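# Close the door fully until it latches

## Task

Push the door completely closed so that it latches. The task counts as failed if the coffee table is not standing upright at the end, or if the robot has tipped over or is left leaning.

## Robot and tools

ROBOT. TidyBot++: a mobile base (0.54 m long, 0.50 m wide, 0.38 m tall) on four driven casters. On top is a single seven-joint arm ending in a right hand with five fingers. The shoulder sits 0.12 m ahead of the base centre and 0.68 m above the floor. Segments: upper arm 0.42 m, forearm 0.31 m, wrist to hand point 0.32 m. The arm begins folded with the hand pointing down. In that pose the hand sticks out up to 0.15 m past the front of the base. Cameras: base_camera (644x364, fixed on the base) and wrist_camera (504x504, on the little-finger side of the wrist, aimed at the hand point).

FRAMES. Base frame: origin on the floor below the base centre, x forward, y left, z up, in metres. hand_pose, hand_target and the "target" argument all use this frame. base_odometry uses the base frame as it stood at scene start and counts wheel turns only, so slipping shows up as travel. Heading is in rad, left positive. base_tilt is in degrees; forward and right are positive.

TOOL move. One action per call. A call with no action only returns state and images.
- base: an object holding any of translate_m (forward +), strafe_m (left +) and rotate_rad (counter-clockwise from above +). These are relative offsets from the base's current pose, measured along its axes at the start of the command. Ranges: -2 to 2 m for translate_m and strafe_m, -6.3 to 6.3 rad for rotate_rad.
- joints: absolute angle targets by name, not offsets. joint_1_rad to joint_7_rad are in radians.
  - joint_1_rad is any angle; positive turns the arm clockwise from above.
  - joint_2_rad is the shoulder, ±2.249.
  - joint_3_rad is any angle.
  - joint_4_rad is the elbow, ±2.579.
  - joint_5_rad is any angle.
  - joint_6_rad is the wrist, ±2.099.
  - joint_7_rad is any angle.
  - For "any angle" joints the controller takes the short way round, so rotate in steps below half a turn.
  - Hand keys are unitless, -1 to 1, with +1 open/straight and -1 closed: hand_little, hand_ring, hand_middle, hand_index, hand_thumb_bend, hand_thumb_turn. For hand_thumb_turn, +1 places the thumb beside the palm and -1 in front of it.
  - hand_force_limit (-1 to 1) sets the fingertip force at which closing stops: roughly 0 to 10 N, or up to 15 N for the thumb.
  - hand_speed ranges -0.96 to 1.
- target: one list of seven numbers [x, y, z, qw, qx, qy, qz]. It is an absolute hand pose in the base frame: metres, then a quaternion. Alongside target, joints may only hold hand keys.
- speeds: caps per base key. translate_m and strafe_m take 0.05 to 0.5 m/s; rotate_rad takes 0.1 to 1.57 rad/s. When driving and strafing together, give the speed under only one of them.
- min_time_s: the shortest duration of the arm motions, 0.1 to 8 s.
- cameras: a list drawn from base_camera, wrist_camera, all.
- blocking: defaults to true. If false, the call returns within about 0.5 s while motion continues.

OTHER TOOLS.
- wait(seconds 0 to 10, cameras): returns state, and returns early once motions rest.
- stop(cameras): brakes everything you commanded.
- zoom_image(camera, region [x0,y0,x1,y1] in pixels, max 504x504): enlarges part of the latest image.
- show_instructions: shows the reference pages.
- finished_scene(scene): ends the current scene. Give that scene's number. It cannot be undone.

RESULT LINES.
- "move": reports done, or the worst status.
- base_status, joint_status, hand_status: can read moving, done, off_target (resting away from the target and possibly still pushing), contact_stop, time_out, not_followed or torque_fault.
- "joint command not followed": a self-collision check refused the targets.
- "pose unreachable": a hand target was withheld.
- on_its_own: actions the robot took without being commanded.
- motor_effort: percent of maximum, with the peak in brackets.
- hand_stopped_by: lists, in order, little, ring, middle, index, thumb_bend and thumb_turn, each as moving/target/force/stalled/fault.
- *_load_n: fingertip load in N, positive when pushed open.
- Motor temperatures: a MOTOR HOT line appears at 60 °C. An over-temperature fault at 75 °C makes the arm sag for 30 to 60 s.
- ARM HIT: the arm struck the base or itself.
- If a call is refused, or an uncommanded stop occurs, the later move, wait and finished_scene calls in that same reply are skipped.

PRACTICE.
- A hand target usually lands within about 4 cm and 10 degrees. To correct it, add (desired minus hand_pose) to your previous target.
- To keep the hand still, resend hand_target rather than hand_pose.
- Poses out of reach make the arm wander for up to 10 s and then time_out.
- Targets low and close in front can drive the arm into the base, and nothing checks for that.
- The arm does not avoid obstacles. It keeps pushing, and a blocked joint pushes harder with every correction.
- For a door, either push with the flat hand or the back of the fingers, or hook the handle with four fingers and the thumb open.
- Approach slowly and check progress with the cameras until the latch is seen to have caught.

AVOID.
- Driving or turning the base while the arm is caught on something about 0.6 m or higher up; this tips the robot.
- Strong sideways pushes with a raised hand, or swinging the stretched arm sideways.
- Slamming the door, or hard hits that trigger a torque fault: the arm then freezes for 10 s.
- Bumping or knocking over the coffee table.
- Excessive force on the fingers.
- Ending the scene while the robot is leaning. Backing away or pulling the arm in rights a slight lean.

The state of the world must hold without the robot once you call finished_scene.

Each tool is called after "Call:" as name(argument=value, ...) on one line, values as JSON.

Reference images:

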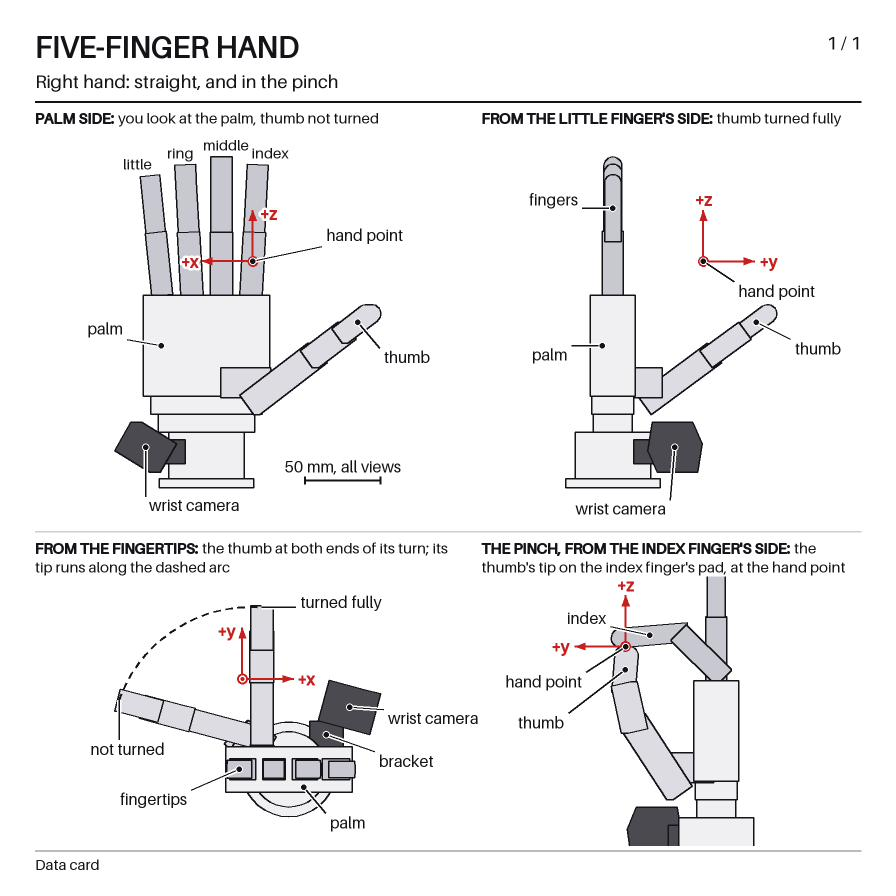

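## Session

Call:
move(cameras=["all"])

Scene clock: 0.00 s.
Motor temperatures (°C): [34 38 37 28 39 37 42]
base_odometry: x=+0.000 y=+0.000 heading=+0.000
base_tilt: forward=+0.0 right=-0.1
base_status: not commanded
joint_positions: joint_1_rad=+0.041 joint_2_rad=-0.332 joint_3_rad=+3.190 joint_4_rad=-2.545 joint_5_rad=-0.014 joint_6_rad=-0.831 joint_7_rad=+1.570 hand_little=+1.000 hand_ring=+1.000 hand_middle=+1.000 hand_index=+1.000 hand_thumb_turn=+1.000 hand_thumb_bend=+1.000 hand_force_limit=+0.000 hand_speed=-0.800
joint_status: not commanded
hand_stopped_by: target,target,target,target,target,target
little_load_n: 0.0
ring_load_n: 0.0
middle_load_n: 0.0
index_load_n: 0.0
thumb_bend_load_n: 0.0
thumb_turn_load_n: 0.0
motor_effort: joint_1_rad=+0 joint_2_rad=-1 joint_3_rad=+0 joint_4_rad=+10 joint_5_rad=-2 joint_6_rad=-1 joint_7_rad=+0
hand_pose: x=+0.3016 y=+0.0506 z=+0.5756 quat_wxyz=(+0.049, +0.048, +0.998, +0.011) (m; base frame)
hand_target: x=+0.3005 y=+0.0507 z=+0.5749 quat_wxyz=(+0.048, +0.048, +0.998, +0.011) (m; base frame)
hand_status: not commanded
pictures: base_camera, wrist_camera

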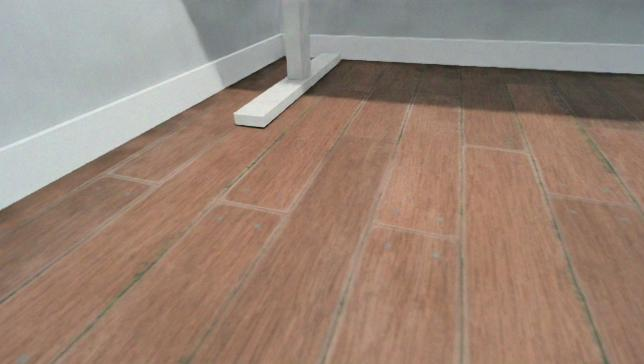

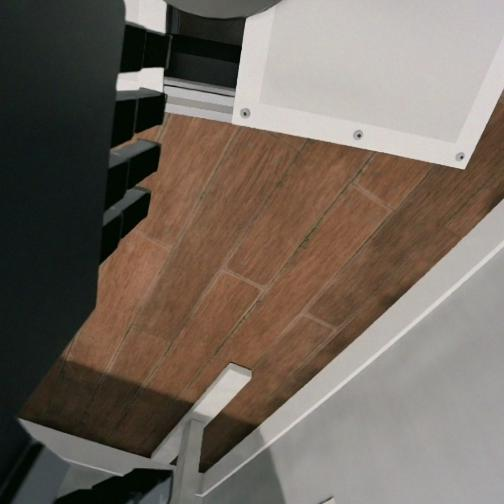

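Call:
move(joints={"joint_1_rad":0,"joint_2_rad":-1.2,"joint_3_rad":3.142,"joint_4_rad":-2.03,"joint_5_rad":0,"joint_6_rad":-0.203,"joint_7_rad":-1.832}, cameras=["all"])

Call:
move(base={"rotate_rad":-1.2}, cameras=["all"])

Call:
move(base={"rotate_rad":-1.2}, cameras=["all"])

Call:
move(base={"rotate_rad":-1.2}, cameras=["all"])

Call:
move(base={"rotate_rad":-1.2}, cameras=["all"])

Scene clock: 11.53 s.
move: done
base_odometry: x=+0.000 y=+0.000 heading=+0.000
base_tilt: forward=+0.0 right=-0.1
base_status: not commanded
joint_positions: joint_1_rad=+0.019 joint_2_rad=-1.170 joint_3_rad=+3.166 joint_4_rad=-2.040 joint_5_rad=-0.014 joint_6_rad=-0.247 joint_7_rad=+4.367 hand_little=+1.000 hand_ring=+1.000 hand_middle=+1.000 hand_index=+1.000 hand_thumb_turn=+1.000 hand_thumb_bend=+1.000 hand_force_limit=+0.000 hand_speed=-0.800
joint_status: all done
hand_stopped_by: target,target,target,target,target,target
little_load_n: 0.0
ring_load_n: 0.0
middle_load_n: 0.0
index_load_n: 0.0
thumb_bend_load_n: 0.0
thumb_turn_load_n: 0.0
motor_effort: joint_1_rad=-1(2) joint_2_rad=+15(17) joint_3_rad=+1(1) joint_4_rad=+13(16) joint_5_rad=-2(3) joint_6_rad=+5(7) joint_7_rad=+0(1)
hand_pose: x=+0.2819 y=-0.0583 z=+1.1442 quat_wxyz=(+0.146, -0.518, +0.110, -0.835) (m; base frame)
hand_target: x=+0.2586 y=-0.0490 z=+1.1725 quat_wxyz=(+0.113, -0.490, +0.065, -0.862) (m; base frame)
hand_status: not commanded
pictures: base_camera, wrist_camera
camera_calibration:
wrist_camera: T_world_to_cam=[[0.0190398, -0.996773, -0.0779757, 0.0238829], [0.00812461, 0.0781415, -0.996909, 1.15592], [0.999786, 0.0183475, 0.00958619, -0.176644], [0, 0, 0, 1]] pos_world=[0.16676, -0.0632781, 1.1559]

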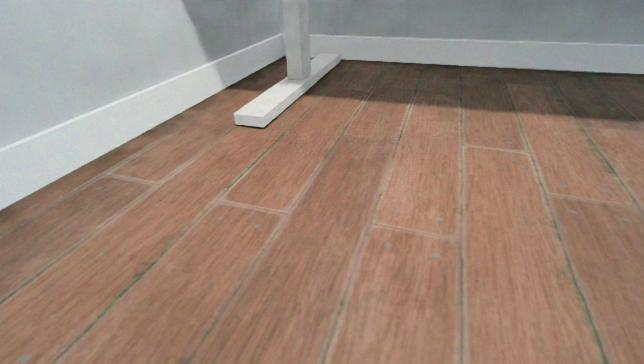

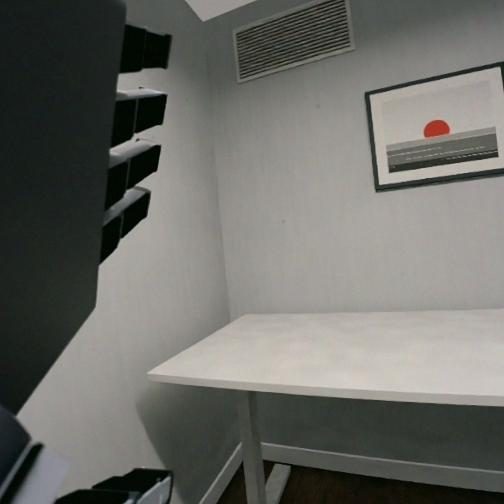

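Scene clock: 13.57 s.
move: done
base_odometry: x=+0.000 y=+0.000 heading=-1.199
base_tilt: forward=+0.0 right=-0.1
base_status: done
joint_positions: joint_1_rad=+0.014 joint_2_rad=-1.170 joint_3_rad=+3.165 joint_4_rad=-2.040 joint_5_rad=-0.014 joint_6_rad=-0.247 joint_7_rad=+4.369 hand_little=+1.000 hand_ring=+1.000 hand_middle=+1.000 hand_index=+1.000 hand_thumb_turn=+1.000 hand_thumb_bend=+1.000 hand_force_limit=+0.000 hand_speed=-0.800
joint_status: not commanded
hand_stopped_by: target,target,target,target,target,target
little_load_n: 0.0
ring_load_n: 0.0
middle_load_n: 0.0
index_load_n: 0.0
thumb_bend_load_n: 0.0
thumb_turn_load_n: 0.0
motor_effort: joint_1_rad=-1(1) joint_2_rad=+15(16) joint_3_rad=+1(1) joint_4_rad=+13(13) joint_5_rad=-2(2) joint_6_rad=+6(7) joint_7_rad=+0(0)
hand_pose: x=+0.2820 y=-0.0569 z=+1.1446 quat_wxyz=(+0.147, -0.519, +0.107, -0.835) (m; base frame)
hand_target: x=+0.2586 y=-0.0490 z=+1.1725 quat_wxyz=(+0.113, -0.490, +0.065, -0.862) (m; base frame)
hand_status: not commanded
pictures: base_camera, wrist_camera
camera_calibration:
wrist_camera: T_world_to_cam=[[0.0227772, -0.997002, -0.0739493, 0.0196138], [0.00858787, 0.0741609, -0.997209, 1.15626], [0.999704, 0.0220786, 0.0102513, -0.177295], [0, 0, 0, 1]] pos_world=[0.166866, -0.0622801, 1.1563]

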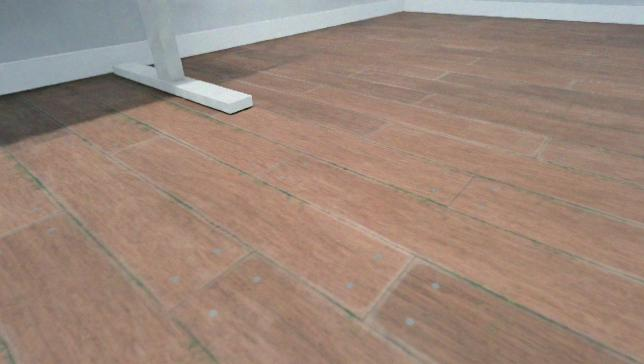

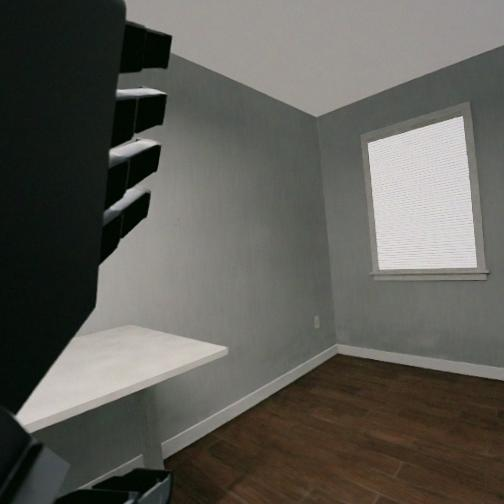

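Scene clock: 15.60 s.
move: done
base_odometry: x=+0.000 y=+0.000 heading=-2.398
base_tilt: forward=+0.0 right=-0.1
base_status: done
joint_positions: joint_1_rad=+0.013 joint_2_rad=-1.170 joint_3_rad=+3.164 joint_4_rad=-2.040 joint_5_rad=-0.014 joint_6_rad=-0.247 joint_7_rad=+4.369 hand_little=+1.000 hand_ring=+1.000 hand_middle=+1.000 hand_index=+1.000 hand_thumb_turn=+1.000 hand_thumb_bend=+1.000 hand_force_limit=+0.000 hand_speed=-0.800
joint_status: not commanded
hand_stopped_by: target,target,target,target,target,target
little_load_n: 0.0
ring_load_n: 0.0
middle_load_n: 0.0
index_load_n: 0.0
thumb_bend_load_n: 0.0
thumb_turn_load_n: 0.0
motor_effort: joint_1_rad=+0(2) joint_2_rad=+14(16) joint_3_rad=+1(1) joint_4_rad=+13(13) joint_5_rad=-2(2) joint_6_rad=+6(7) joint_7_rad=+0(1)
hand_pose: x=+0.2821 y=-0.0564 z=+1.1446 quat_wxyz=(+0.148, -0.519, +0.107, -0.835) (m; base frame)
hand_target: x=+0.2586 y=-0.0490 z=+1.1725 quat_wxyz=(+0.113, -0.490, +0.065, -0.862) (m; base frame)
hand_status: not commanded
pictures: base_camera, wrist_camera
camera_calibration:
wrist_camera: T_world_to_cam=[[0.0246706, -0.996994, -0.0734491, 0.0191127], [0.00845464, 0.0736769, -0.997246, 1.15627], [0.99966, 0.0239817, 0.0102469, -0.177376], [0, 0, 0, 1]] pos_world=[0.167069, -0.0618811, 1.1563]

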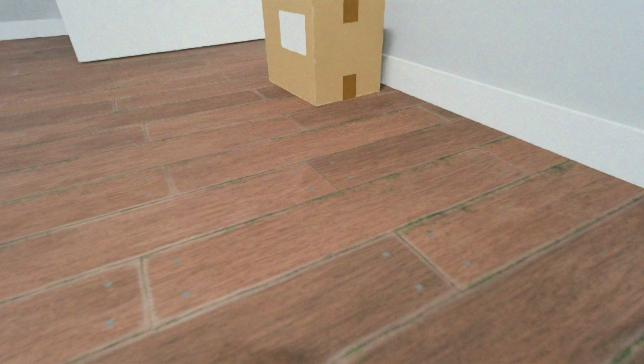

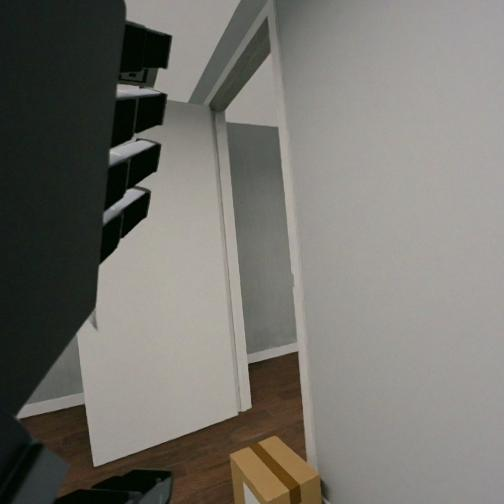

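Scene clock: 17.63 s.
move: done
base_odometry: x=+0.000 y=+0.000 heading=+2.687
base_tilt: forward=+0.0 right=-0.1
base_status: done
joint_positions: joint_1_rad=+0.012 joint_2_rad=-1.170 joint_3_rad=+3.164 joint_4_rad=-2.040 joint_5_rad=-0.014 joint_6_rad=-0.247 joint_7_rad=+4.370 hand_little=+1.000 hand_ring=+1.000 hand_middle=+1.000 hand_index=+1.000 hand_thumb_turn=+1.000 hand_thumb_bend=+1.000 hand_force_limit=+0.000 hand_speed=-0.800
joint_status: not commanded
hand_stopped_by: target,target,target,target,target,target
little_load_n: 0.0
ring_load_n: 0.0
middle_load_n: 0.0
index_load_n: 0.0
thumb_bend_load_n: 0.0
thumb_turn_load_n: 0.0
motor_effort: joint_1_rad=-1(1) joint_2_rad=+15(16) joint_3_rad=+1(1) joint_4_rad=+12(13) joint_5_rad=-2(2) joint_6_rad=+6(7) joint_7_rad=+0(1)
hand_pose: x=+0.2822 y=-0.0561 z=+1.1446 quat_wxyz=(+0.148, -0.519, +0.106, -0.835) (m; base frame)
hand_target: x=+0.2586 y=-0.0490 z=+1.1725 quat_wxyz=(+0.113, -0.490, +0.065, -0.862) (m; base frame)
hand_status: not commanded
pictures: base_camera, wrist_camera
camera_calibration:
wrist_camera: T_world_to_cam=[[0.0255672, -0.997, -0.0730508, 0.0186012], [0.00839483, 0.0732862, -0.997276, 1.15628], [0.999638, 0.0248843, 0.0102434, -0.177317], [0, 0, 0, 1]] pos_world=[0.16707, -0.0617816, 1.15631]

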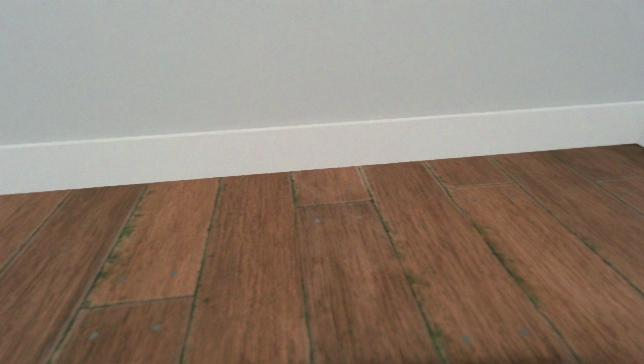

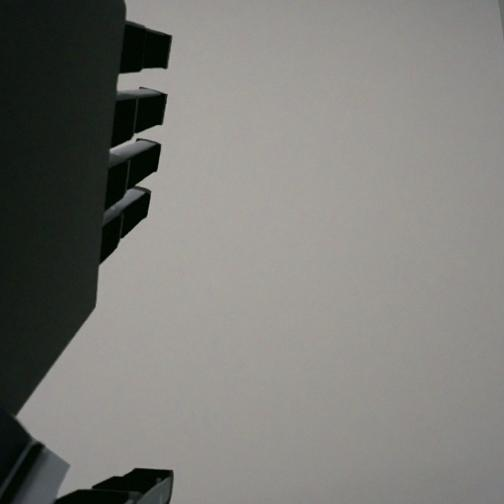

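Scene clock: 19.67 s.
move: done
base_odometry: x=+0.000 y=+0.000 heading=+1.488
base_tilt: forward=+0.0 right=-0.1
base_status: done
joint_positions: joint_1_rad=+0.011 joint_2_rad=-1.170 joint_3_rad=+3.164 joint_4_rad=-2.040 joint_5_rad=-0.014 joint_6_rad=-0.247 joint_7_rad=+4.370 hand_little=+1.000 hand_ring=+1.000 hand_middle=+1.000 hand_index=+1.000 hand_thumb_turn=+1.000 hand_thumb_bend=+1.000 hand_force_limit=+0.000 hand_speed=-0.800
joint_status: not commanded
hand_stopped_by: target,target,target,target,target,target
little_load_n: 0.0
ring_load_n: 0.0
middle_load_n: 0.0
index_load_n: -0.5
thumb_bend_load_n: 0.5
thumb_turn_load_n: 0.0
motor_effort: joint_1_rad=+0(1) joint_2_rad=+15(16) joint_3_rad=+1(1) joint_4_rad=+13(13) joint_5_rad=-2(2) joint_6_rad=+6(7) joint_7_rad=+0(0)
hand_pose: x=+0.2822 y=-0.0559 z=+1.1447 quat_wxyz=(+0.148, -0.519, +0.106, -0.835) (m; base frame)
hand_target: x=+0.2586 y=-0.0490 z=+1.1725 quat_wxyz=(+0.113, -0.490, +0.065, -0.862) (m; base frame)
hand_status: not commanded
pictures: base_camera, wrist_camera
camera_calibration:
wrist_camera: T_world_to_cam=[[0.0262647, -0.996998, -0.0728424, 0.0184429], [0.00834707, 0.0730837, -0.997291, 1.15628], [0.99962, 0.0255856, 0.0102415, -0.177274], [0, 0, 0, 1]] pos_world=[0.167071, -0.061582, 1.15631]

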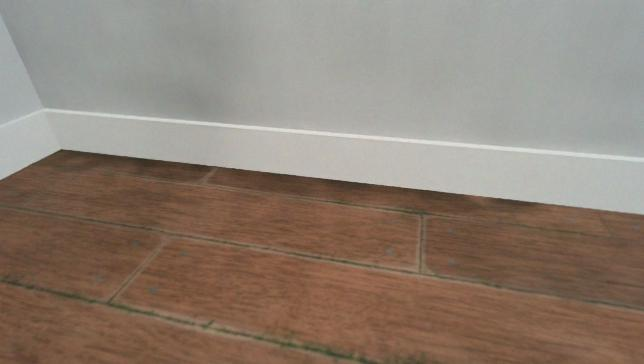

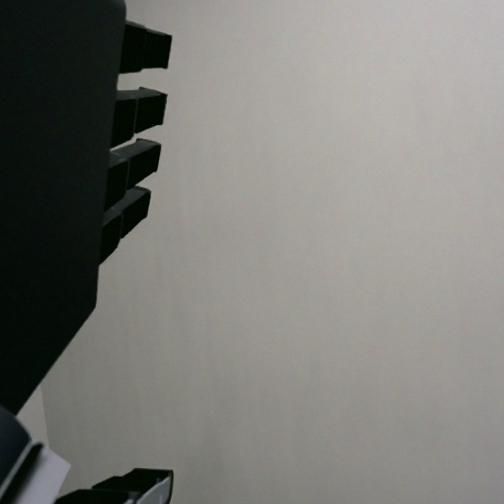

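Call:
move(base={"rotate_rad":2.0}, joints={"joint_6_rad":-0.6}, cameras=["all"])

Call:
move(base={"rotate_rad":0.8}, cameras=["all"])

Call:
move(base={"rotate_rad":0.7}, cameras=["all"])

Scene clock: 62.23 s.
move: done
base_odometry: x=+0.000 y=+0.000 heading=-2.796
base_tilt: forward=+0.0 right=-0.1
base_status: done
joint_positions: joint_1_rad=+0.010 joint_2_rad=-1.170 joint_3_rad=+3.163 joint_4_rad=-2.035 joint_5_rad=-0.014 joint_6_rad=-0.573 joint_7_rad=+4.370 hand_little=+1.000 hand_ring=+1.000 hand_middle=+1.000 hand_index=+1.000 hand_thumb_turn=+1.000 hand_thumb_bend=+1.000 hand_force_limit=+0.000 hand_speed=-0.800
joint_status: all done
hand_stopped_by: target,target,target,target,target,target
little_load_n: 0.0
ring_load_n: 0.0
middle_load_n: 0.0
index_load_n: -0.5
thumb_bend_load_n: 0.0
thumb_turn_load_n: 0.0
motor_effort: joint_1_rad=-1(1) joint_2_rad=+15(15) joint_3_rad=+1(1) joint_4_rad=+13(15) joint_5_rad=-1(2) joint_6_rad=+6(8) joint_7_rad=+0(0)
hand_pose: x=+0.2961 y=-0.0524 z=+1.0427 quat_wxyz=(+0.135, -0.646, +0.127, -0.740) (m; base frame)
hand_target: x=+0.2841 y=-0.0490 z=+1.0467 quat_wxyz=(+0.098, -0.650, +0.086, -0.749) (m; base frame)
hand_status: not commanded
pictures: base_camera, wrist_camera
camera_calibration:
wrist_camera: T_world_to_cam=[[0.0127262, -0.996563, -0.0818519, 0.0276141], [-0.307939, 0.0739739, -0.948526, 1.09705], [0.951321, 0.0372766, -0.305939, 0.154371], [0, 0, 0, 1]] pos_world=[0.190616, -0.0593881, 1.09007]

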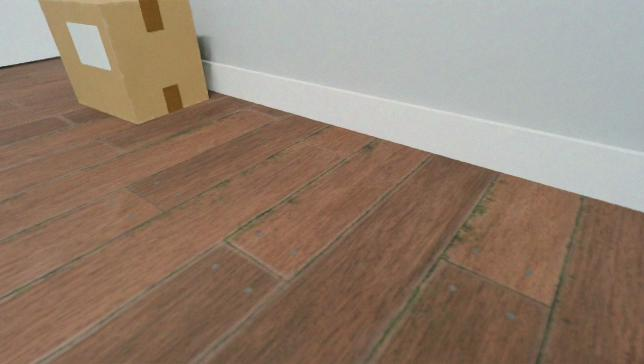

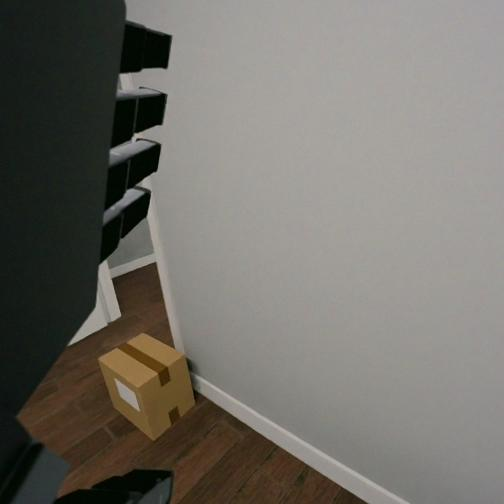

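Scene clock: 63.97 s.
move: done
base_odometry: x=+0.000 y=+0.000 heading=-1.997
base_tilt: forward=+0.0 right=-0.1
base_status: done
joint_positions: joint_1_rad=+0.009 joint_2_rad=-1.170 joint_3_rad=+3.163 joint_4_rad=-2.035 joint_5_rad=-0.014 joint_6_rad=-0.573 joint_7_rad=+4.370 hand_little=+1.000 hand_ring=+1.000 hand_middle=+1.000 hand_index=+1.000 hand_thumb_turn=+1.000 hand_thumb_bend=+1.000 hand_force_limit=+0.000 hand_speed=-0.800
joint_status: not commanded
hand_stopped_by: target,target,target,target,target,target
little_load_n: 0.0
ring_load_n: 0.0
middle_load_n: 0.0
index_load_n: 0.0
thumb_bend_load_n: 0.0
thumb_turn_load_n: 0.0
motor_effort: joint_1_rad=+0(1) joint_2_rad=+14(16) joint_3_rad=+0(1) joint_4_rad=+13(14) joint_5_rad=-2(2) joint_6_rad=+7(7) joint_7_rad=+0(0)
hand_pose: x=+0.2961 y=-0.0522 z=+1.0427 quat_wxyz=(+0.135, -0.646, +0.126, -0.740) (m; base frame)
hand_target: x=+0.2841 y=-0.0490 z=+1.0467 quat_wxyz=(+0.098, -0.650, +0.086, -0.749) (m; base frame)
hand_status: not commanded
pictures: base_camera, wrist_camera
camera_calibration:
wrist_camera: T_world_to_cam=[[0.0132933, -0.996566, -0.0817251, 0.0274658], [-0.307973, 0.0736784, -0.948538, 1.09707], [0.951302, 0.0377783, -0.305936, 0.154301], [0, 0, 0, 1]] pos_world=[0.190717, -0.0592883, 1.09007]

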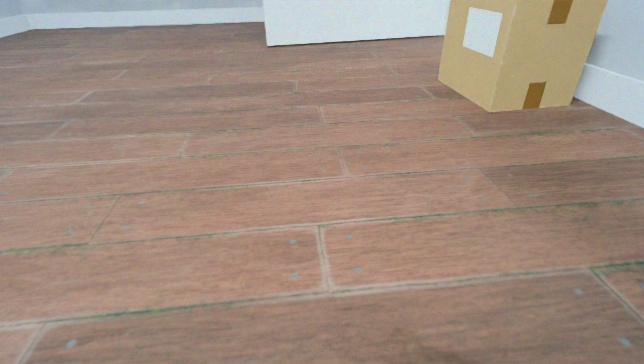

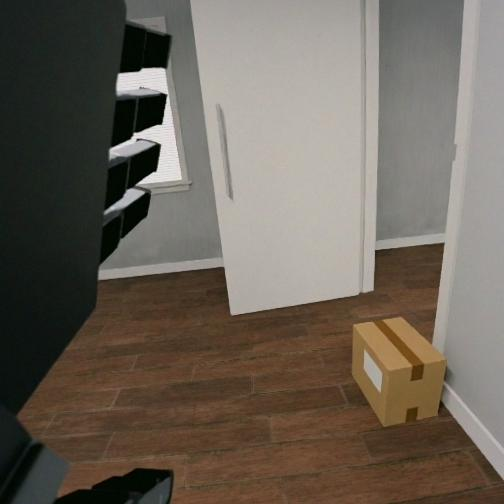

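Scene clock: 65.60 s.
move: done
base_odometry: x=+0.000 y=+0.000 heading=-1.298
base_tilt: forward=+0.0 right=-0.1
base_status: done
joint_positions: joint_1_rad=+0.009 joint_2_rad=-1.170 joint_3_rad=+3.163 joint_4_rad=-2.035 joint_5_rad=-0.014 joint_6_rad=-0.573 joint_7_rad=+4.370 hand_little=+1.000 hand_ring=+1.000 hand_middle=+1.000 hand_index=+1.000 hand_thumb_turn=+1.000 hand_thumb_bend=+1.000 hand_force_limit=+0.000 hand_speed=-0.800
joint_status: not commanded
hand_stopped_by: target,target,target,target,target,target
little_load_n: 0.0
ring_load_n: 0.0
middle_load_n: 0.0
index_load_n: 0.0
thumb_bend_load_n: 0.5
thumb_turn_load_n: 0.0
motor_effort: joint_1_rad=-1(1) joint_2_rad=+14(16) joint_3_rad=+1(1) joint_4_rad=+13(13) joint_5_rad=-2(2) joint_6_rad=+6(7) joint_7_rad=+0(1)
hand_pose: x=+0.2961 y=-0.0521 z=+1.0427 quat_wxyz=(+0.135, -0.646, +0.126, -0.740) (m; base frame)
hand_target: x=+0.2841 y=-0.0490 z=+1.0467 quat_wxyz=(+0.098, -0.650, +0.086, -0.749) (m; base frame)
hand_status: not commanded
pictures: base_camera, wrist_camera
camera_calibration:
wrist_camera: T_world_to_cam=[[0.0138602, -0.996569, -0.0815987, 0.0272194], [-0.308006, 0.0733832, -0.94855, 1.09708], [0.951283, 0.03828, -0.305932, 0.15433], [0, 0, 0, 1]] pos_world=[0.190718, -0.0592886, 1.09007]

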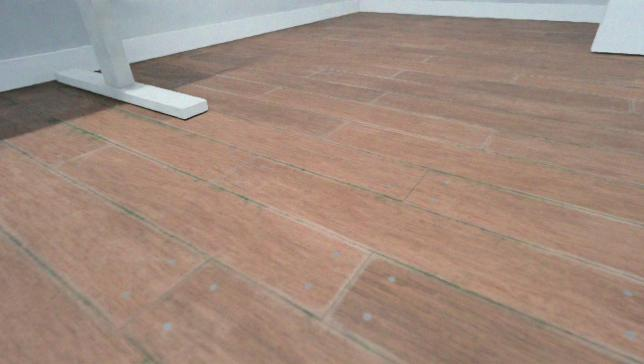

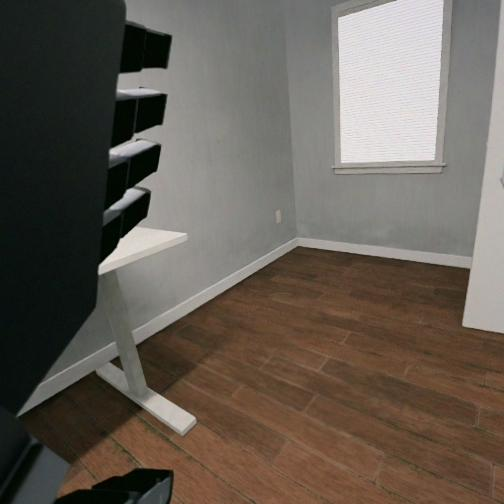

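Call:
move(base={"rotate_rad":2.55}, cameras=["all"])

Call:
move(base={"translate_m":-1.64,"strafe_m":0.0}, cameras=["all"])

Scene clock: 149.37 s.
move: done
base_odometry: x=+0.000 y=+0.000 heading=+1.251
base_tilt: forward=+0.0 right=-0.1
base_status: done
joint_positions: joint_1_rad=+0.009 joint_2_rad=-1.170 joint_3_rad=+3.163 joint_4_rad=-2.035 joint_5_rad=-0.014 joint_6_rad=-0.573 joint_7_rad=+4.370 hand_little=+1.000 hand_ring=+1.000 hand_middle=+1.000 hand_index=+1.000 hand_thumb_turn=+1.000 hand_thumb_bend=+1.000 hand_force_limit=+0.000 hand_speed=-0.800
joint_status: not commanded
hand_stopped_by: target,target,target,target,target,target
little_load_n: 0.0
ring_load_n: 0.0
middle_load_n: 0.0
index_load_n: -0.5
thumb_bend_load_n: 0.0
thumb_turn_load_n: 0.0
motor_effort: joint_1_rad=+0(2) joint_2_rad=+14(15) joint_3_rad=+1(1) joint_4_rad=+13(14) joint_5_rad=-2(3) joint_6_rad=+7(8) joint_7_rad=+0(1)
hand_pose: x=+0.2961 y=-0.0521 z=+1.0427 quat_wxyz=(+0.135, -0.646, +0.126, -0.740) (m; base frame)
hand_target: x=+0.2841 y=-0.0490 z=+1.0467 quat_wxyz=(+0.098, -0.650, +0.086, -0.749) (m; base frame)
hand_status: not commanded
pictures: base_camera, wrist_camera
camera_calibration:
wrist_camera: T_world_to_cam=[[0.0138602, -0.996569, -0.0815987, 0.0272194], [-0.308006, 0.0733832, -0.94855, 1.09708], [0.951283, 0.03828, -0.305932, 0.15433], [0, 0, 0, 1]] pos_world=[0.190718, -0.0592886, 1.09007]

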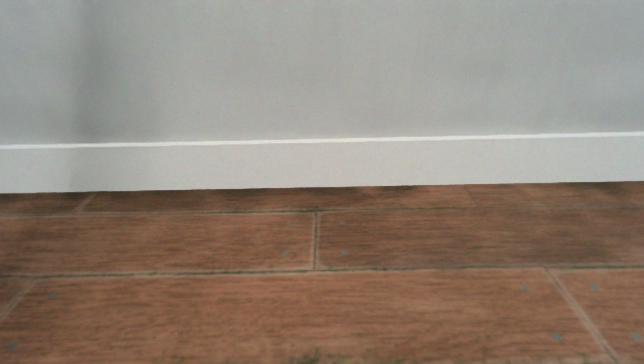

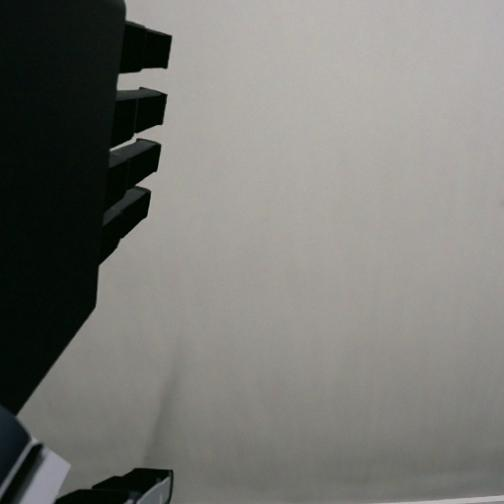

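Scene clock: 153.83 s.
move: done
base_odometry: x=-0.516 y=-1.557 heading=+1.251
base_tilt: forward=+0.0 right=-0.1
base_status: done
joint_positions: joint_1_rad=+0.009 joint_2_rad=-1.172 joint_3_rad=+3.163 joint_4_rad=-2.035 joint_5_rad=-0.014 joint_6_rad=-0.573 joint_7_rad=+4.370 hand_little=+1.000 hand_ring=+1.000 hand_middle=+1.000 hand_index=+1.000 hand_thumb_turn=+1.000 hand_thumb_bend=+1.000 hand_force_limit=+0.000 hand_speed=-0.800
joint_status: not commanded
hand_stopped_by: target,target,target,target,target,target
little_load_n: 0.0
ring_load_n: 0.0
middle_load_n: 0.0
index_load_n: 0.0
thumb_bend_load_n: 0.0
thumb_turn_load_n: 0.0
motor_effort: joint_1_rad=+0(1) joint_2_rad=+15(17) joint_3_rad=+1(1) joint_4_rad=+13(15) joint_5_rad=-2(2) joint_6_rad=+6(7) joint_7_rad=+0(0)
hand_pose: x=+0.2956 y=-0.0521 z=+1.0429 quat_wxyz=(+0.135, -0.646, +0.126, -0.741) (m; base frame)
hand_target: x=+0.2841 y=-0.0490 z=+1.0467 quat_wxyz=(+0.098, -0.650, +0.086, -0.749) (m; base frame)
hand_status: not commanded
pictures: base_camera, wrist_camera
camera_calibration:
wrist_camera: T_world_to_cam=[[0.0139817, -0.996569, -0.0815755, 0.0271874], [-0.306626, 0.0733795, -0.948997, 1.09721], [0.951728, 0.0382817, -0.304548, 0.153337], [0, 0, 0, 1]] pos_world=[0.190117, -0.0592886, 1.09017]

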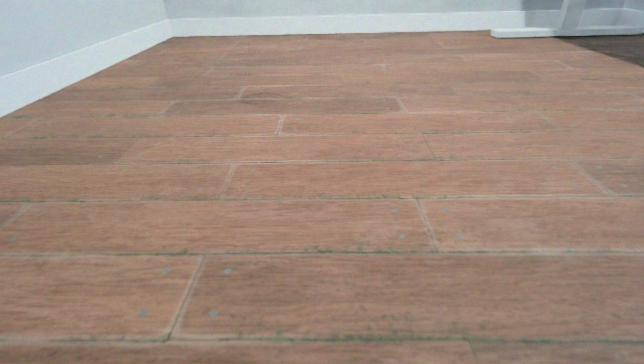

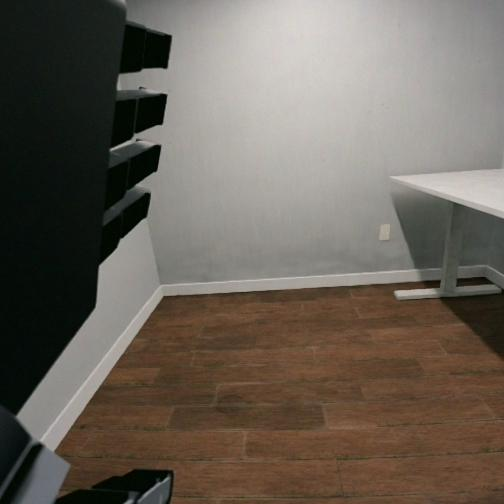

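Call:
move(base={"strafe_m":-0.3})

Call:
move(base={"rotate_rad":1.3}, cameras=["all"])

Call:
move(base={"rotate_rad":0.9}, cameras=["all"])

Scene clock: 169.97 s.
move: done
base_odometry: x=-0.231 y=-1.651 heading=+1.251
base_tilt: forward=+0.0 right=-0.1
base_status: done
joint_positions: joint_1_rad=+0.005 joint_2_rad=-1.172 joint_3_rad=+3.159 joint_4_rad=-2.035 joint_5_rad=-0.014 joint_6_rad=-0.573 joint_7_rad=+4.370 hand_little=+1.000 hand_ring=+1.000 hand_middle=+1.000 hand_index=+1.000 hand_thumb_turn=+1.000 hand_thumb_bend=+1.000 hand_force_limit=+0.000 hand_speed=-0.800
joint_status: not commanded
hand_stopped_by: target,target,target,target,target,target
little_load_n: 0.0
ring_load_n: 0.0
middle_load_n: 0.0
index_load_n: 0.0
thumb_bend_load_n: 0.0
thumb_turn_load_n: 0.0
motor_effort: joint_1_rad=-1(2) joint_2_rad=+14(16) joint_3_rad=+1(2) joint_4_rad=+13(13) joint_5_rad=-2(2) joint_6_rad=+7(7) joint_7_rad=+0(1)
hand_pose: x=+0.2959 y=-0.0497 z=+1.0431 quat_wxyz=(+0.136, -0.646, +0.123, -0.741) (m; base frame)
hand_target: x=+0.2841 y=-0.0490 z=+1.0467 quat_wxyz=(+0.098, -0.650, +0.086, -0.749) (m; base frame)
hand_status: not commanded
pictures: none

Scene clock: 172.10 s.
move: done
base_odometry: x=-0.231 y=-1.651 heading=+2.550
base_tilt: forward=+0.0 right=-0.1
base_status: done
joint_positions: joint_1_rad=+0.005 joint_2_rad=-1.172 joint_3_rad=+3.159 joint_4_rad=-2.035 joint_5_rad=-0.014 joint_6_rad=-0.573 joint_7_rad=+4.370 hand_little=+1.000 hand_ring=+1.000 hand_middle=+1.000 hand_index=+1.000 hand_thumb_turn=+1.000 hand_thumb_bend=+1.000 hand_force_limit=+0.000 hand_speed=-0.800
joint_status: not commanded
hand_stopped_by: target,target,target,target,target,target
little_load_n: 0.0
ring_load_n: 0.0
middle_load_n: 0.0
index_load_n: 0.0
thumb_bend_load_n: 0.0
thumb_turn_load_n: 0.0
motor_effort: joint_1_rad=+0(1) joint_2_rad=+15(16) joint_3_rad=+1(1) joint_4_rad=+13(14) joint_5_rad=-2(2) joint_6_rad=+7(7) joint_7_rad=+0(0)
hand_pose: x=+0.2959 y=-0.0496 z=+1.0431 quat_wxyz=(+0.136, -0.646, +0.123, -0.741) (m; base frame)
hand_target: x=+0.2841 y=-0.0490 z=+1.0467 quat_wxyz=(+0.098, -0.650, +0.086, -0.749) (m; base frame)
hand_status: not commanded
pictures: base_camera, wrist_camera
camera_calibration:
wrist_camera: T_world_to_cam=[[0.0198889, -0.996783, -0.0776373, 0.0237596], [-0.307115, 0.0678074, -0.949254, 1.09741], [0.951465, 0.0427232, -0.304778, 0.153585], [0, 0, 0, 1]] pos_world=[0.190426, -0.0572907, 1.09037]

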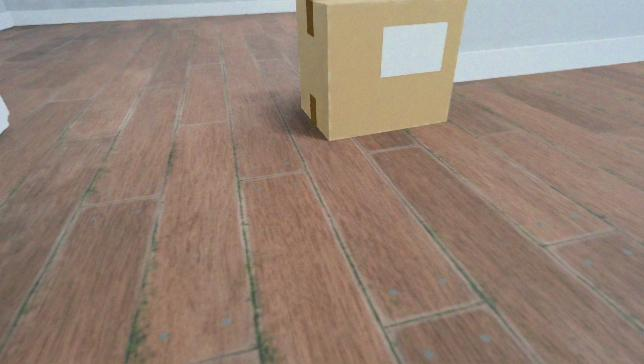

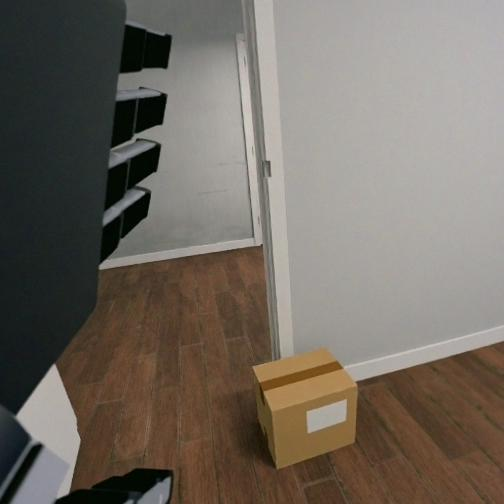

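Scene clock: 173.90 s.
move: done
base_odometry: x=-0.231 y=-1.651 heading=-2.835
base_tilt: forward=+0.0 right=-0.1
base_status: done
joint_positions: joint_1_rad=+0.005 joint_2_rad=-1.172 joint_3_rad=+3.159 joint_4_rad=-2.035 joint_5_rad=-0.014 joint_6_rad=-0.573 joint_7_rad=+4.370 hand_little=+1.000 hand_ring=+1.000 hand_middle=+1.000 hand_index=+1.000 hand_thumb_turn=+1.000 hand_thumb_bend=+1.000 hand_force_limit=+0.000 hand_speed=-0.800
joint_status: not commanded
hand_stopped_by: target,target,target,target,target,target
little_load_n: 0.0
ring_load_n: 0.0
middle_load_n: 0.0
index_load_n: 0.0
thumb_bend_load_n: 0.0
thumb_turn_load_n: 0.0
motor_effort: joint_1_rad=+0(1) joint_2_rad=+14(15) joint_3_rad=+1(1) joint_4_rad=+13(13) joint_5_rad=-2(2) joint_6_rad=+7(7) joint_7_rad=+0(1)
hand_pose: x=+0.2959 y=-0.0496 z=+1.0431 quat_wxyz=(+0.136, -0.646, +0.123, -0.741) (m; base frame)
hand_target: x=+0.2841 y=-0.0490 z=+1.0467 quat_wxyz=(+0.098, -0.650, +0.086, -0.749) (m; base frame)
hand_status: not commanded
pictures: base_camera, wrist_camera
camera_calibration:
wrist_camera: T_world_to_cam=[[0.0198889, -0.996783, -0.0776373, 0.0237596], [-0.307115, 0.0678074, -0.949254, 1.09741], [0.951465, 0.0427232, -0.304778, 0.153585], [0, 0, 0, 1]] pos_world=[0.190426, -0.0572907, 1.09037]

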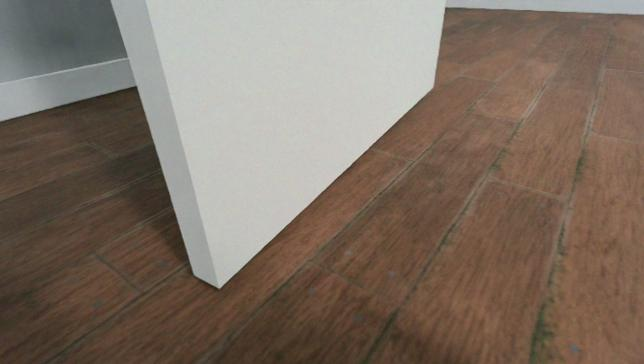

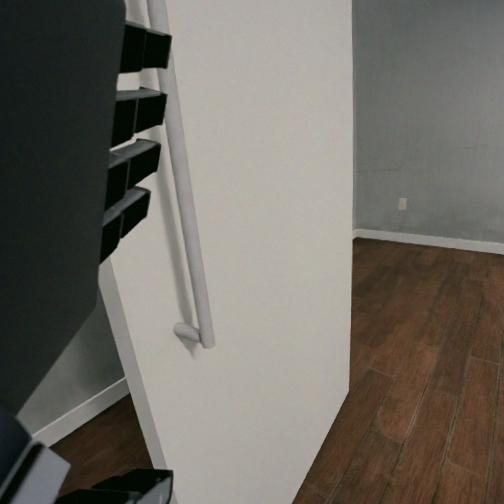

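Call:
move(base={"rotate_rad":-2.218})

Call:
move(base={"translate_m":-0.045,"strafe_m":0.87}, speeds={"strafe_m":0.25}, cameras=["all"])

Scene clock: 219.83 s.
move: done
base_odometry: x=-0.231 y=-1.651 heading=+1.232
base_tilt: forward=+0.0 right=-0.1
base_status: done
joint_positions: joint_1_rad=+0.004 joint_2_rad=-1.172 joint_3_rad=+3.159 joint_4_rad=-2.035 joint_5_rad=-0.014 joint_6_rad=-0.573 joint_7_rad=+4.370 hand_little=+1.000 hand_ring=+1.000 hand_middle=+1.000 hand_index=+1.000 hand_thumb_turn=+1.000 hand_thumb_bend=+1.000 hand_force_limit=+0.000 hand_speed=-0.800
joint_status: not commanded
hand_stopped_by: target,target,target,target,target,target
little_load_n: 0.0
ring_load_n: -0.5
middle_load_n: 0.0
index_load_n: 0.0
thumb_bend_load_n: 0.0
thumb_turn_load_n: 0.0
motor_effort: joint_1_rad=-1(1) joint_2_rad=+15(16) joint_3_rad=+1(1) joint_4_rad=+13(14) joint_5_rad=-2(2) joint_6_rad=+6(8) joint_7_rad=+0(0)
hand_pose: x=+0.2959 y=-0.0496 z=+1.0431 quat_wxyz=(+0.136, -0.646, +0.123, -0.741) (m; base frame)
hand_target: x=+0.2841 y=-0.0490 z=+1.0467 quat_wxyz=(+0.098, -0.650, +0.086, -0.749) (m; base frame)
hand_status: not commanded
pictures: none

Scene clock: 224.17 s.
move: done
base_odometry: x=-1.067 y=-1.404 heading=+1.230
base_tilt: forward=+0.0 right=-0.1
base_status: done
joint_positions: joint_1_rad=+0.004 joint_2_rad=-1.172 joint_3_rad=+3.157 joint_4_rad=-2.035 joint_5_rad=-0.014 joint_6_rad=-0.573 joint_7_rad=+4.370 hand_little=+1.000 hand_ring=+1.000 hand_middle=+1.000 hand_index=+1.000 hand_thumb_turn=+1.000 hand_thumb_bend=+1.000 hand_force_limit=+0.000 hand_speed=-0.800
joint_status: not commanded
hand_stopped_by: target,target,target,target,target,target
little_load_n: 0.0
ring_load_n: 0.0
middle_load_n: 0.0
index_load_n: 0.0
thumb_bend_load_n: 0.0
thumb_turn_load_n: 0.0
motor_effort: joint_1_rad=+0(2) joint_2_rad=+15(16) joint_3_rad=+1(2) joint_4_rad=+13(13) joint_5_rad=-2(2) joint_6_rad=+6(8) joint_7_rad=+0(0)
hand_pose: x=+0.2960 y=-0.0488 z=+1.0432 quat_wxyz=(+0.136, -0.647, +0.122, -0.741) (m; base frame)
hand_target: x=+0.2841 y=-0.0490 z=+1.0467 quat_wxyz=(+0.098, -0.650, +0.086, -0.749) (m; base frame)
hand_status: not commanded
pictures: base_camera, wrist_camera
camera_calibration:
wrist_camera: T_world_to_cam=[[0.0210774, -0.996891, -0.0759279, 0.0224662], [-0.30722, 0.0658122, -0.94936, 1.0975], [0.951405, 0.0433366, -0.304877, 0.153639], [0, 0, 0, 1]] pos_world=[0.190528, -0.056491, 1.09047]

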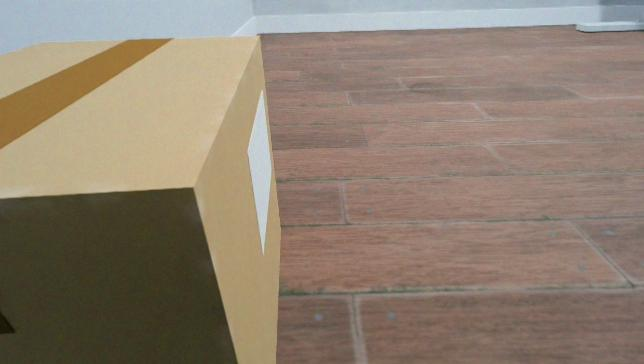

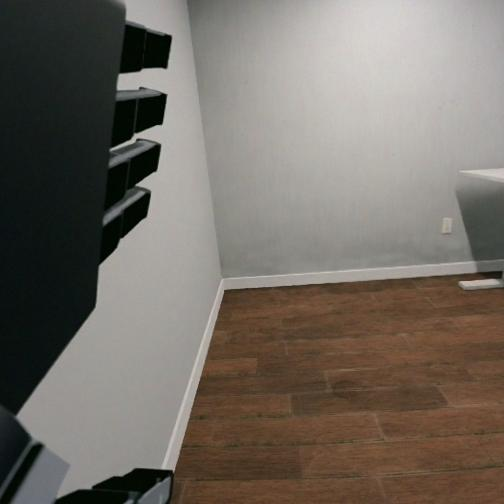

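Call:
move(base={"translate_m":0.38}, speeds={"translate_m":0.12}, cameras=["all"])

Scene clock: 232.23 s.
move: done
base_odometry: x=-0.940 y=-1.046 heading=+1.230
base_tilt: forward=+0.0 right=-0.1
base_status: done
joint_positions: joint_1_rad=+0.004 joint_2_rad=-1.173 joint_3_rad=+3.157 joint_4_rad=-2.035 joint_5_rad=-0.014 joint_6_rad=-0.573 joint_7_rad=+4.370 hand_little=+1.000 hand_ring=+1.000 hand_middle=+1.000 hand_index=+1.000 hand_thumb_turn=+1.000 hand_thumb_bend=+1.000 hand_force_limit=+0.000 hand_speed=-0.800
joint_status: not commanded
hand_stopped_by: target,target,target,target,target,target
little_load_n: 0.0
ring_load_n: 0.0
middle_load_n: 0.0
index_load_n: -0.5
thumb_bend_load_n: 0.0
thumb_turn_load_n: 0.0
motor_effort: joint_1_rad=+0(2) joint_2_rad=+15(17) joint_3_rad=+1(2) joint_4_rad=+13(14) joint_5_rad=-2(2) joint_6_rad=+7(7) joint_7_rad=+0(1)
hand_pose: x=+0.2955 y=-0.0488 z=+1.0434 quat_wxyz=(+0.136, -0.646, +0.121, -0.741) (m; base frame)
hand_target: x=+0.2841 y=-0.0490 z=+1.0467 quat_wxyz=(+0.098, -0.650, +0.086, -0.749) (m; base frame)
hand_status: not commanded
pictures: base_camera, wrist_camera
camera_calibration:
wrist_camera: T_world_to_cam=[[0.0212056, -0.996897, -0.075807, 0.0224274], [-0.306046, 0.0657114, -0.949746, 1.09763], [0.95178, 0.0433404, -0.303703, 0.15279], [0, 0, 0, 1]] pos_world=[0.190028, -0.056391, 1.09057]

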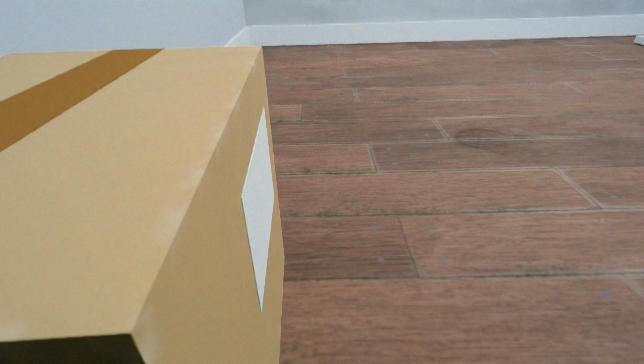

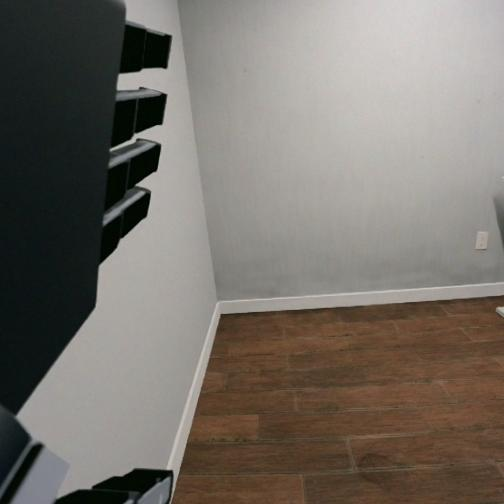

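Call:
move(base={"strafe_m":-1.05})

Call:
move(base={"translate_m":-0.5,"rotate_rad":2.8}, cameras=["all"])

Scene clock: 244.30 s.
move: done
base_odometry: x=+0.050 y=-1.396 heading=+1.231
base_tilt: forward=+0.0 right=-0.1
base_status: done
joint_positions: joint_1_rad=+0.004 joint_2_rad=-1.173 joint_3_rad=+3.155 joint_4_rad=-2.035 joint_5_rad=-0.014 joint_6_rad=-0.573 joint_7_rad=+4.370 hand_little=+1.000 hand_ring=+1.000 hand_middle=+1.000 hand_index=+1.000 hand_thumb_turn=+1.000 hand_thumb_bend=+1.000 hand_force_limit=+0.000 hand_speed=-0.800
joint_status: not commanded
hand_stopped_by: target,target,target,target,target,target
little_load_n: 0.0
ring_load_n: 0.0
middle_load_n: 0.0
index_load_n: 0.0
thumb_bend_load_n: 0.0
thumb_turn_load_n: 0.0
motor_effort: joint_1_rad=-1(2) joint_2_rad=+15(16) joint_3_rad=+1(2) joint_4_rad=+13(14) joint_5_rad=-1(3) joint_6_rad=+5(8) joint_7_rad=+0(1)
hand_pose: x=+0.2956 y=-0.0482 z=+1.0434 quat_wxyz=(+0.136, -0.646, +0.121, -0.741) (m; base frame)
hand_target: x=+0.2841 y=-0.0490 z=+1.0467 quat_wxyz=(+0.098, -0.650, +0.086, -0.749) (m; base frame)
hand_status: not commanded
pictures: none

Scene clock: 247.80 s.
move: done
base_odometry: x=-0.117 y=-1.868 heading=-2.253
base_tilt: forward=+0.0 right=-0.1
base_status: done
joint_positions: joint_1_rad=+0.004 joint_2_rad=-1.173 joint_3_rad=+3.155 joint_4_rad=-2.035 joint_5_rad=-0.014 joint_6_rad=-0.573 joint_7_rad=+4.370 hand_little=+1.000 hand_ring=+1.000 hand_middle=+1.000 hand_index=+1.000 hand_thumb_turn=+1.000 hand_thumb_bend=+1.000 hand_force_limit=+0.000 hand_speed=-0.800
joint_status: not commanded
hand_stopped_by: target,target,target,target,target,target
little_load_n: 0.0
ring_load_n: 0.0
middle_load_n: 0.0
index_load_n: 0.0
thumb_bend_load_n: 0.0
thumb_turn_load_n: 0.0
motor_effort: joint_1_rad=+0(2) joint_2_rad=+15(16) joint_3_rad=+1(2) joint_4_rad=+13(14) joint_5_rad=-2(2) joint_6_rad=+6(7) joint_7_rad=+0(1)
hand_pose: x=+0.2956 y=-0.0480 z=+1.0435 quat_wxyz=(+0.136, -0.646, +0.121, -0.741) (m; base frame)
hand_target: x=+0.2841 y=-0.0490 z=+1.0467 quat_wxyz=(+0.098, -0.650, +0.086, -0.749) (m; base frame)
hand_status: not commanded
pictures: base_camera, wrist_camera
camera_calibration:
wrist_camera: T_world_to_cam=[[0.0221477, -0.996996, -0.0742244, 0.0212147], [-0.306048, 0.0639171, -0.949868, 1.09762], [0.951759, 0.0437536, -0.303713, 0.152796], [0, 0, 0, 1]] pos_world=[0.190029, -0.0556912, 1.09058]

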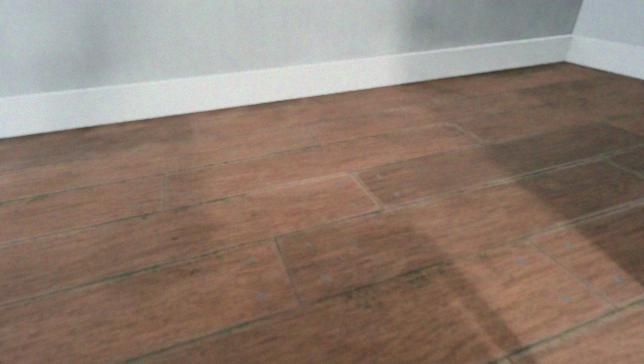

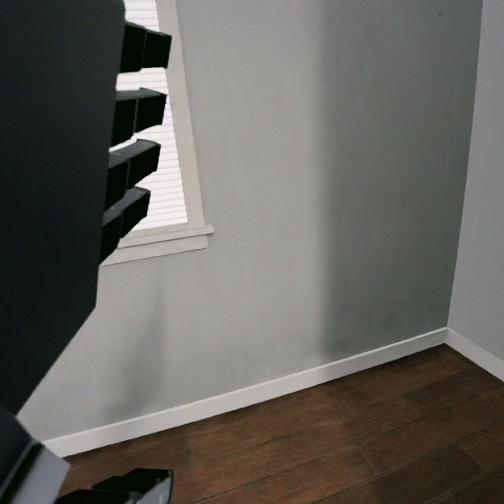

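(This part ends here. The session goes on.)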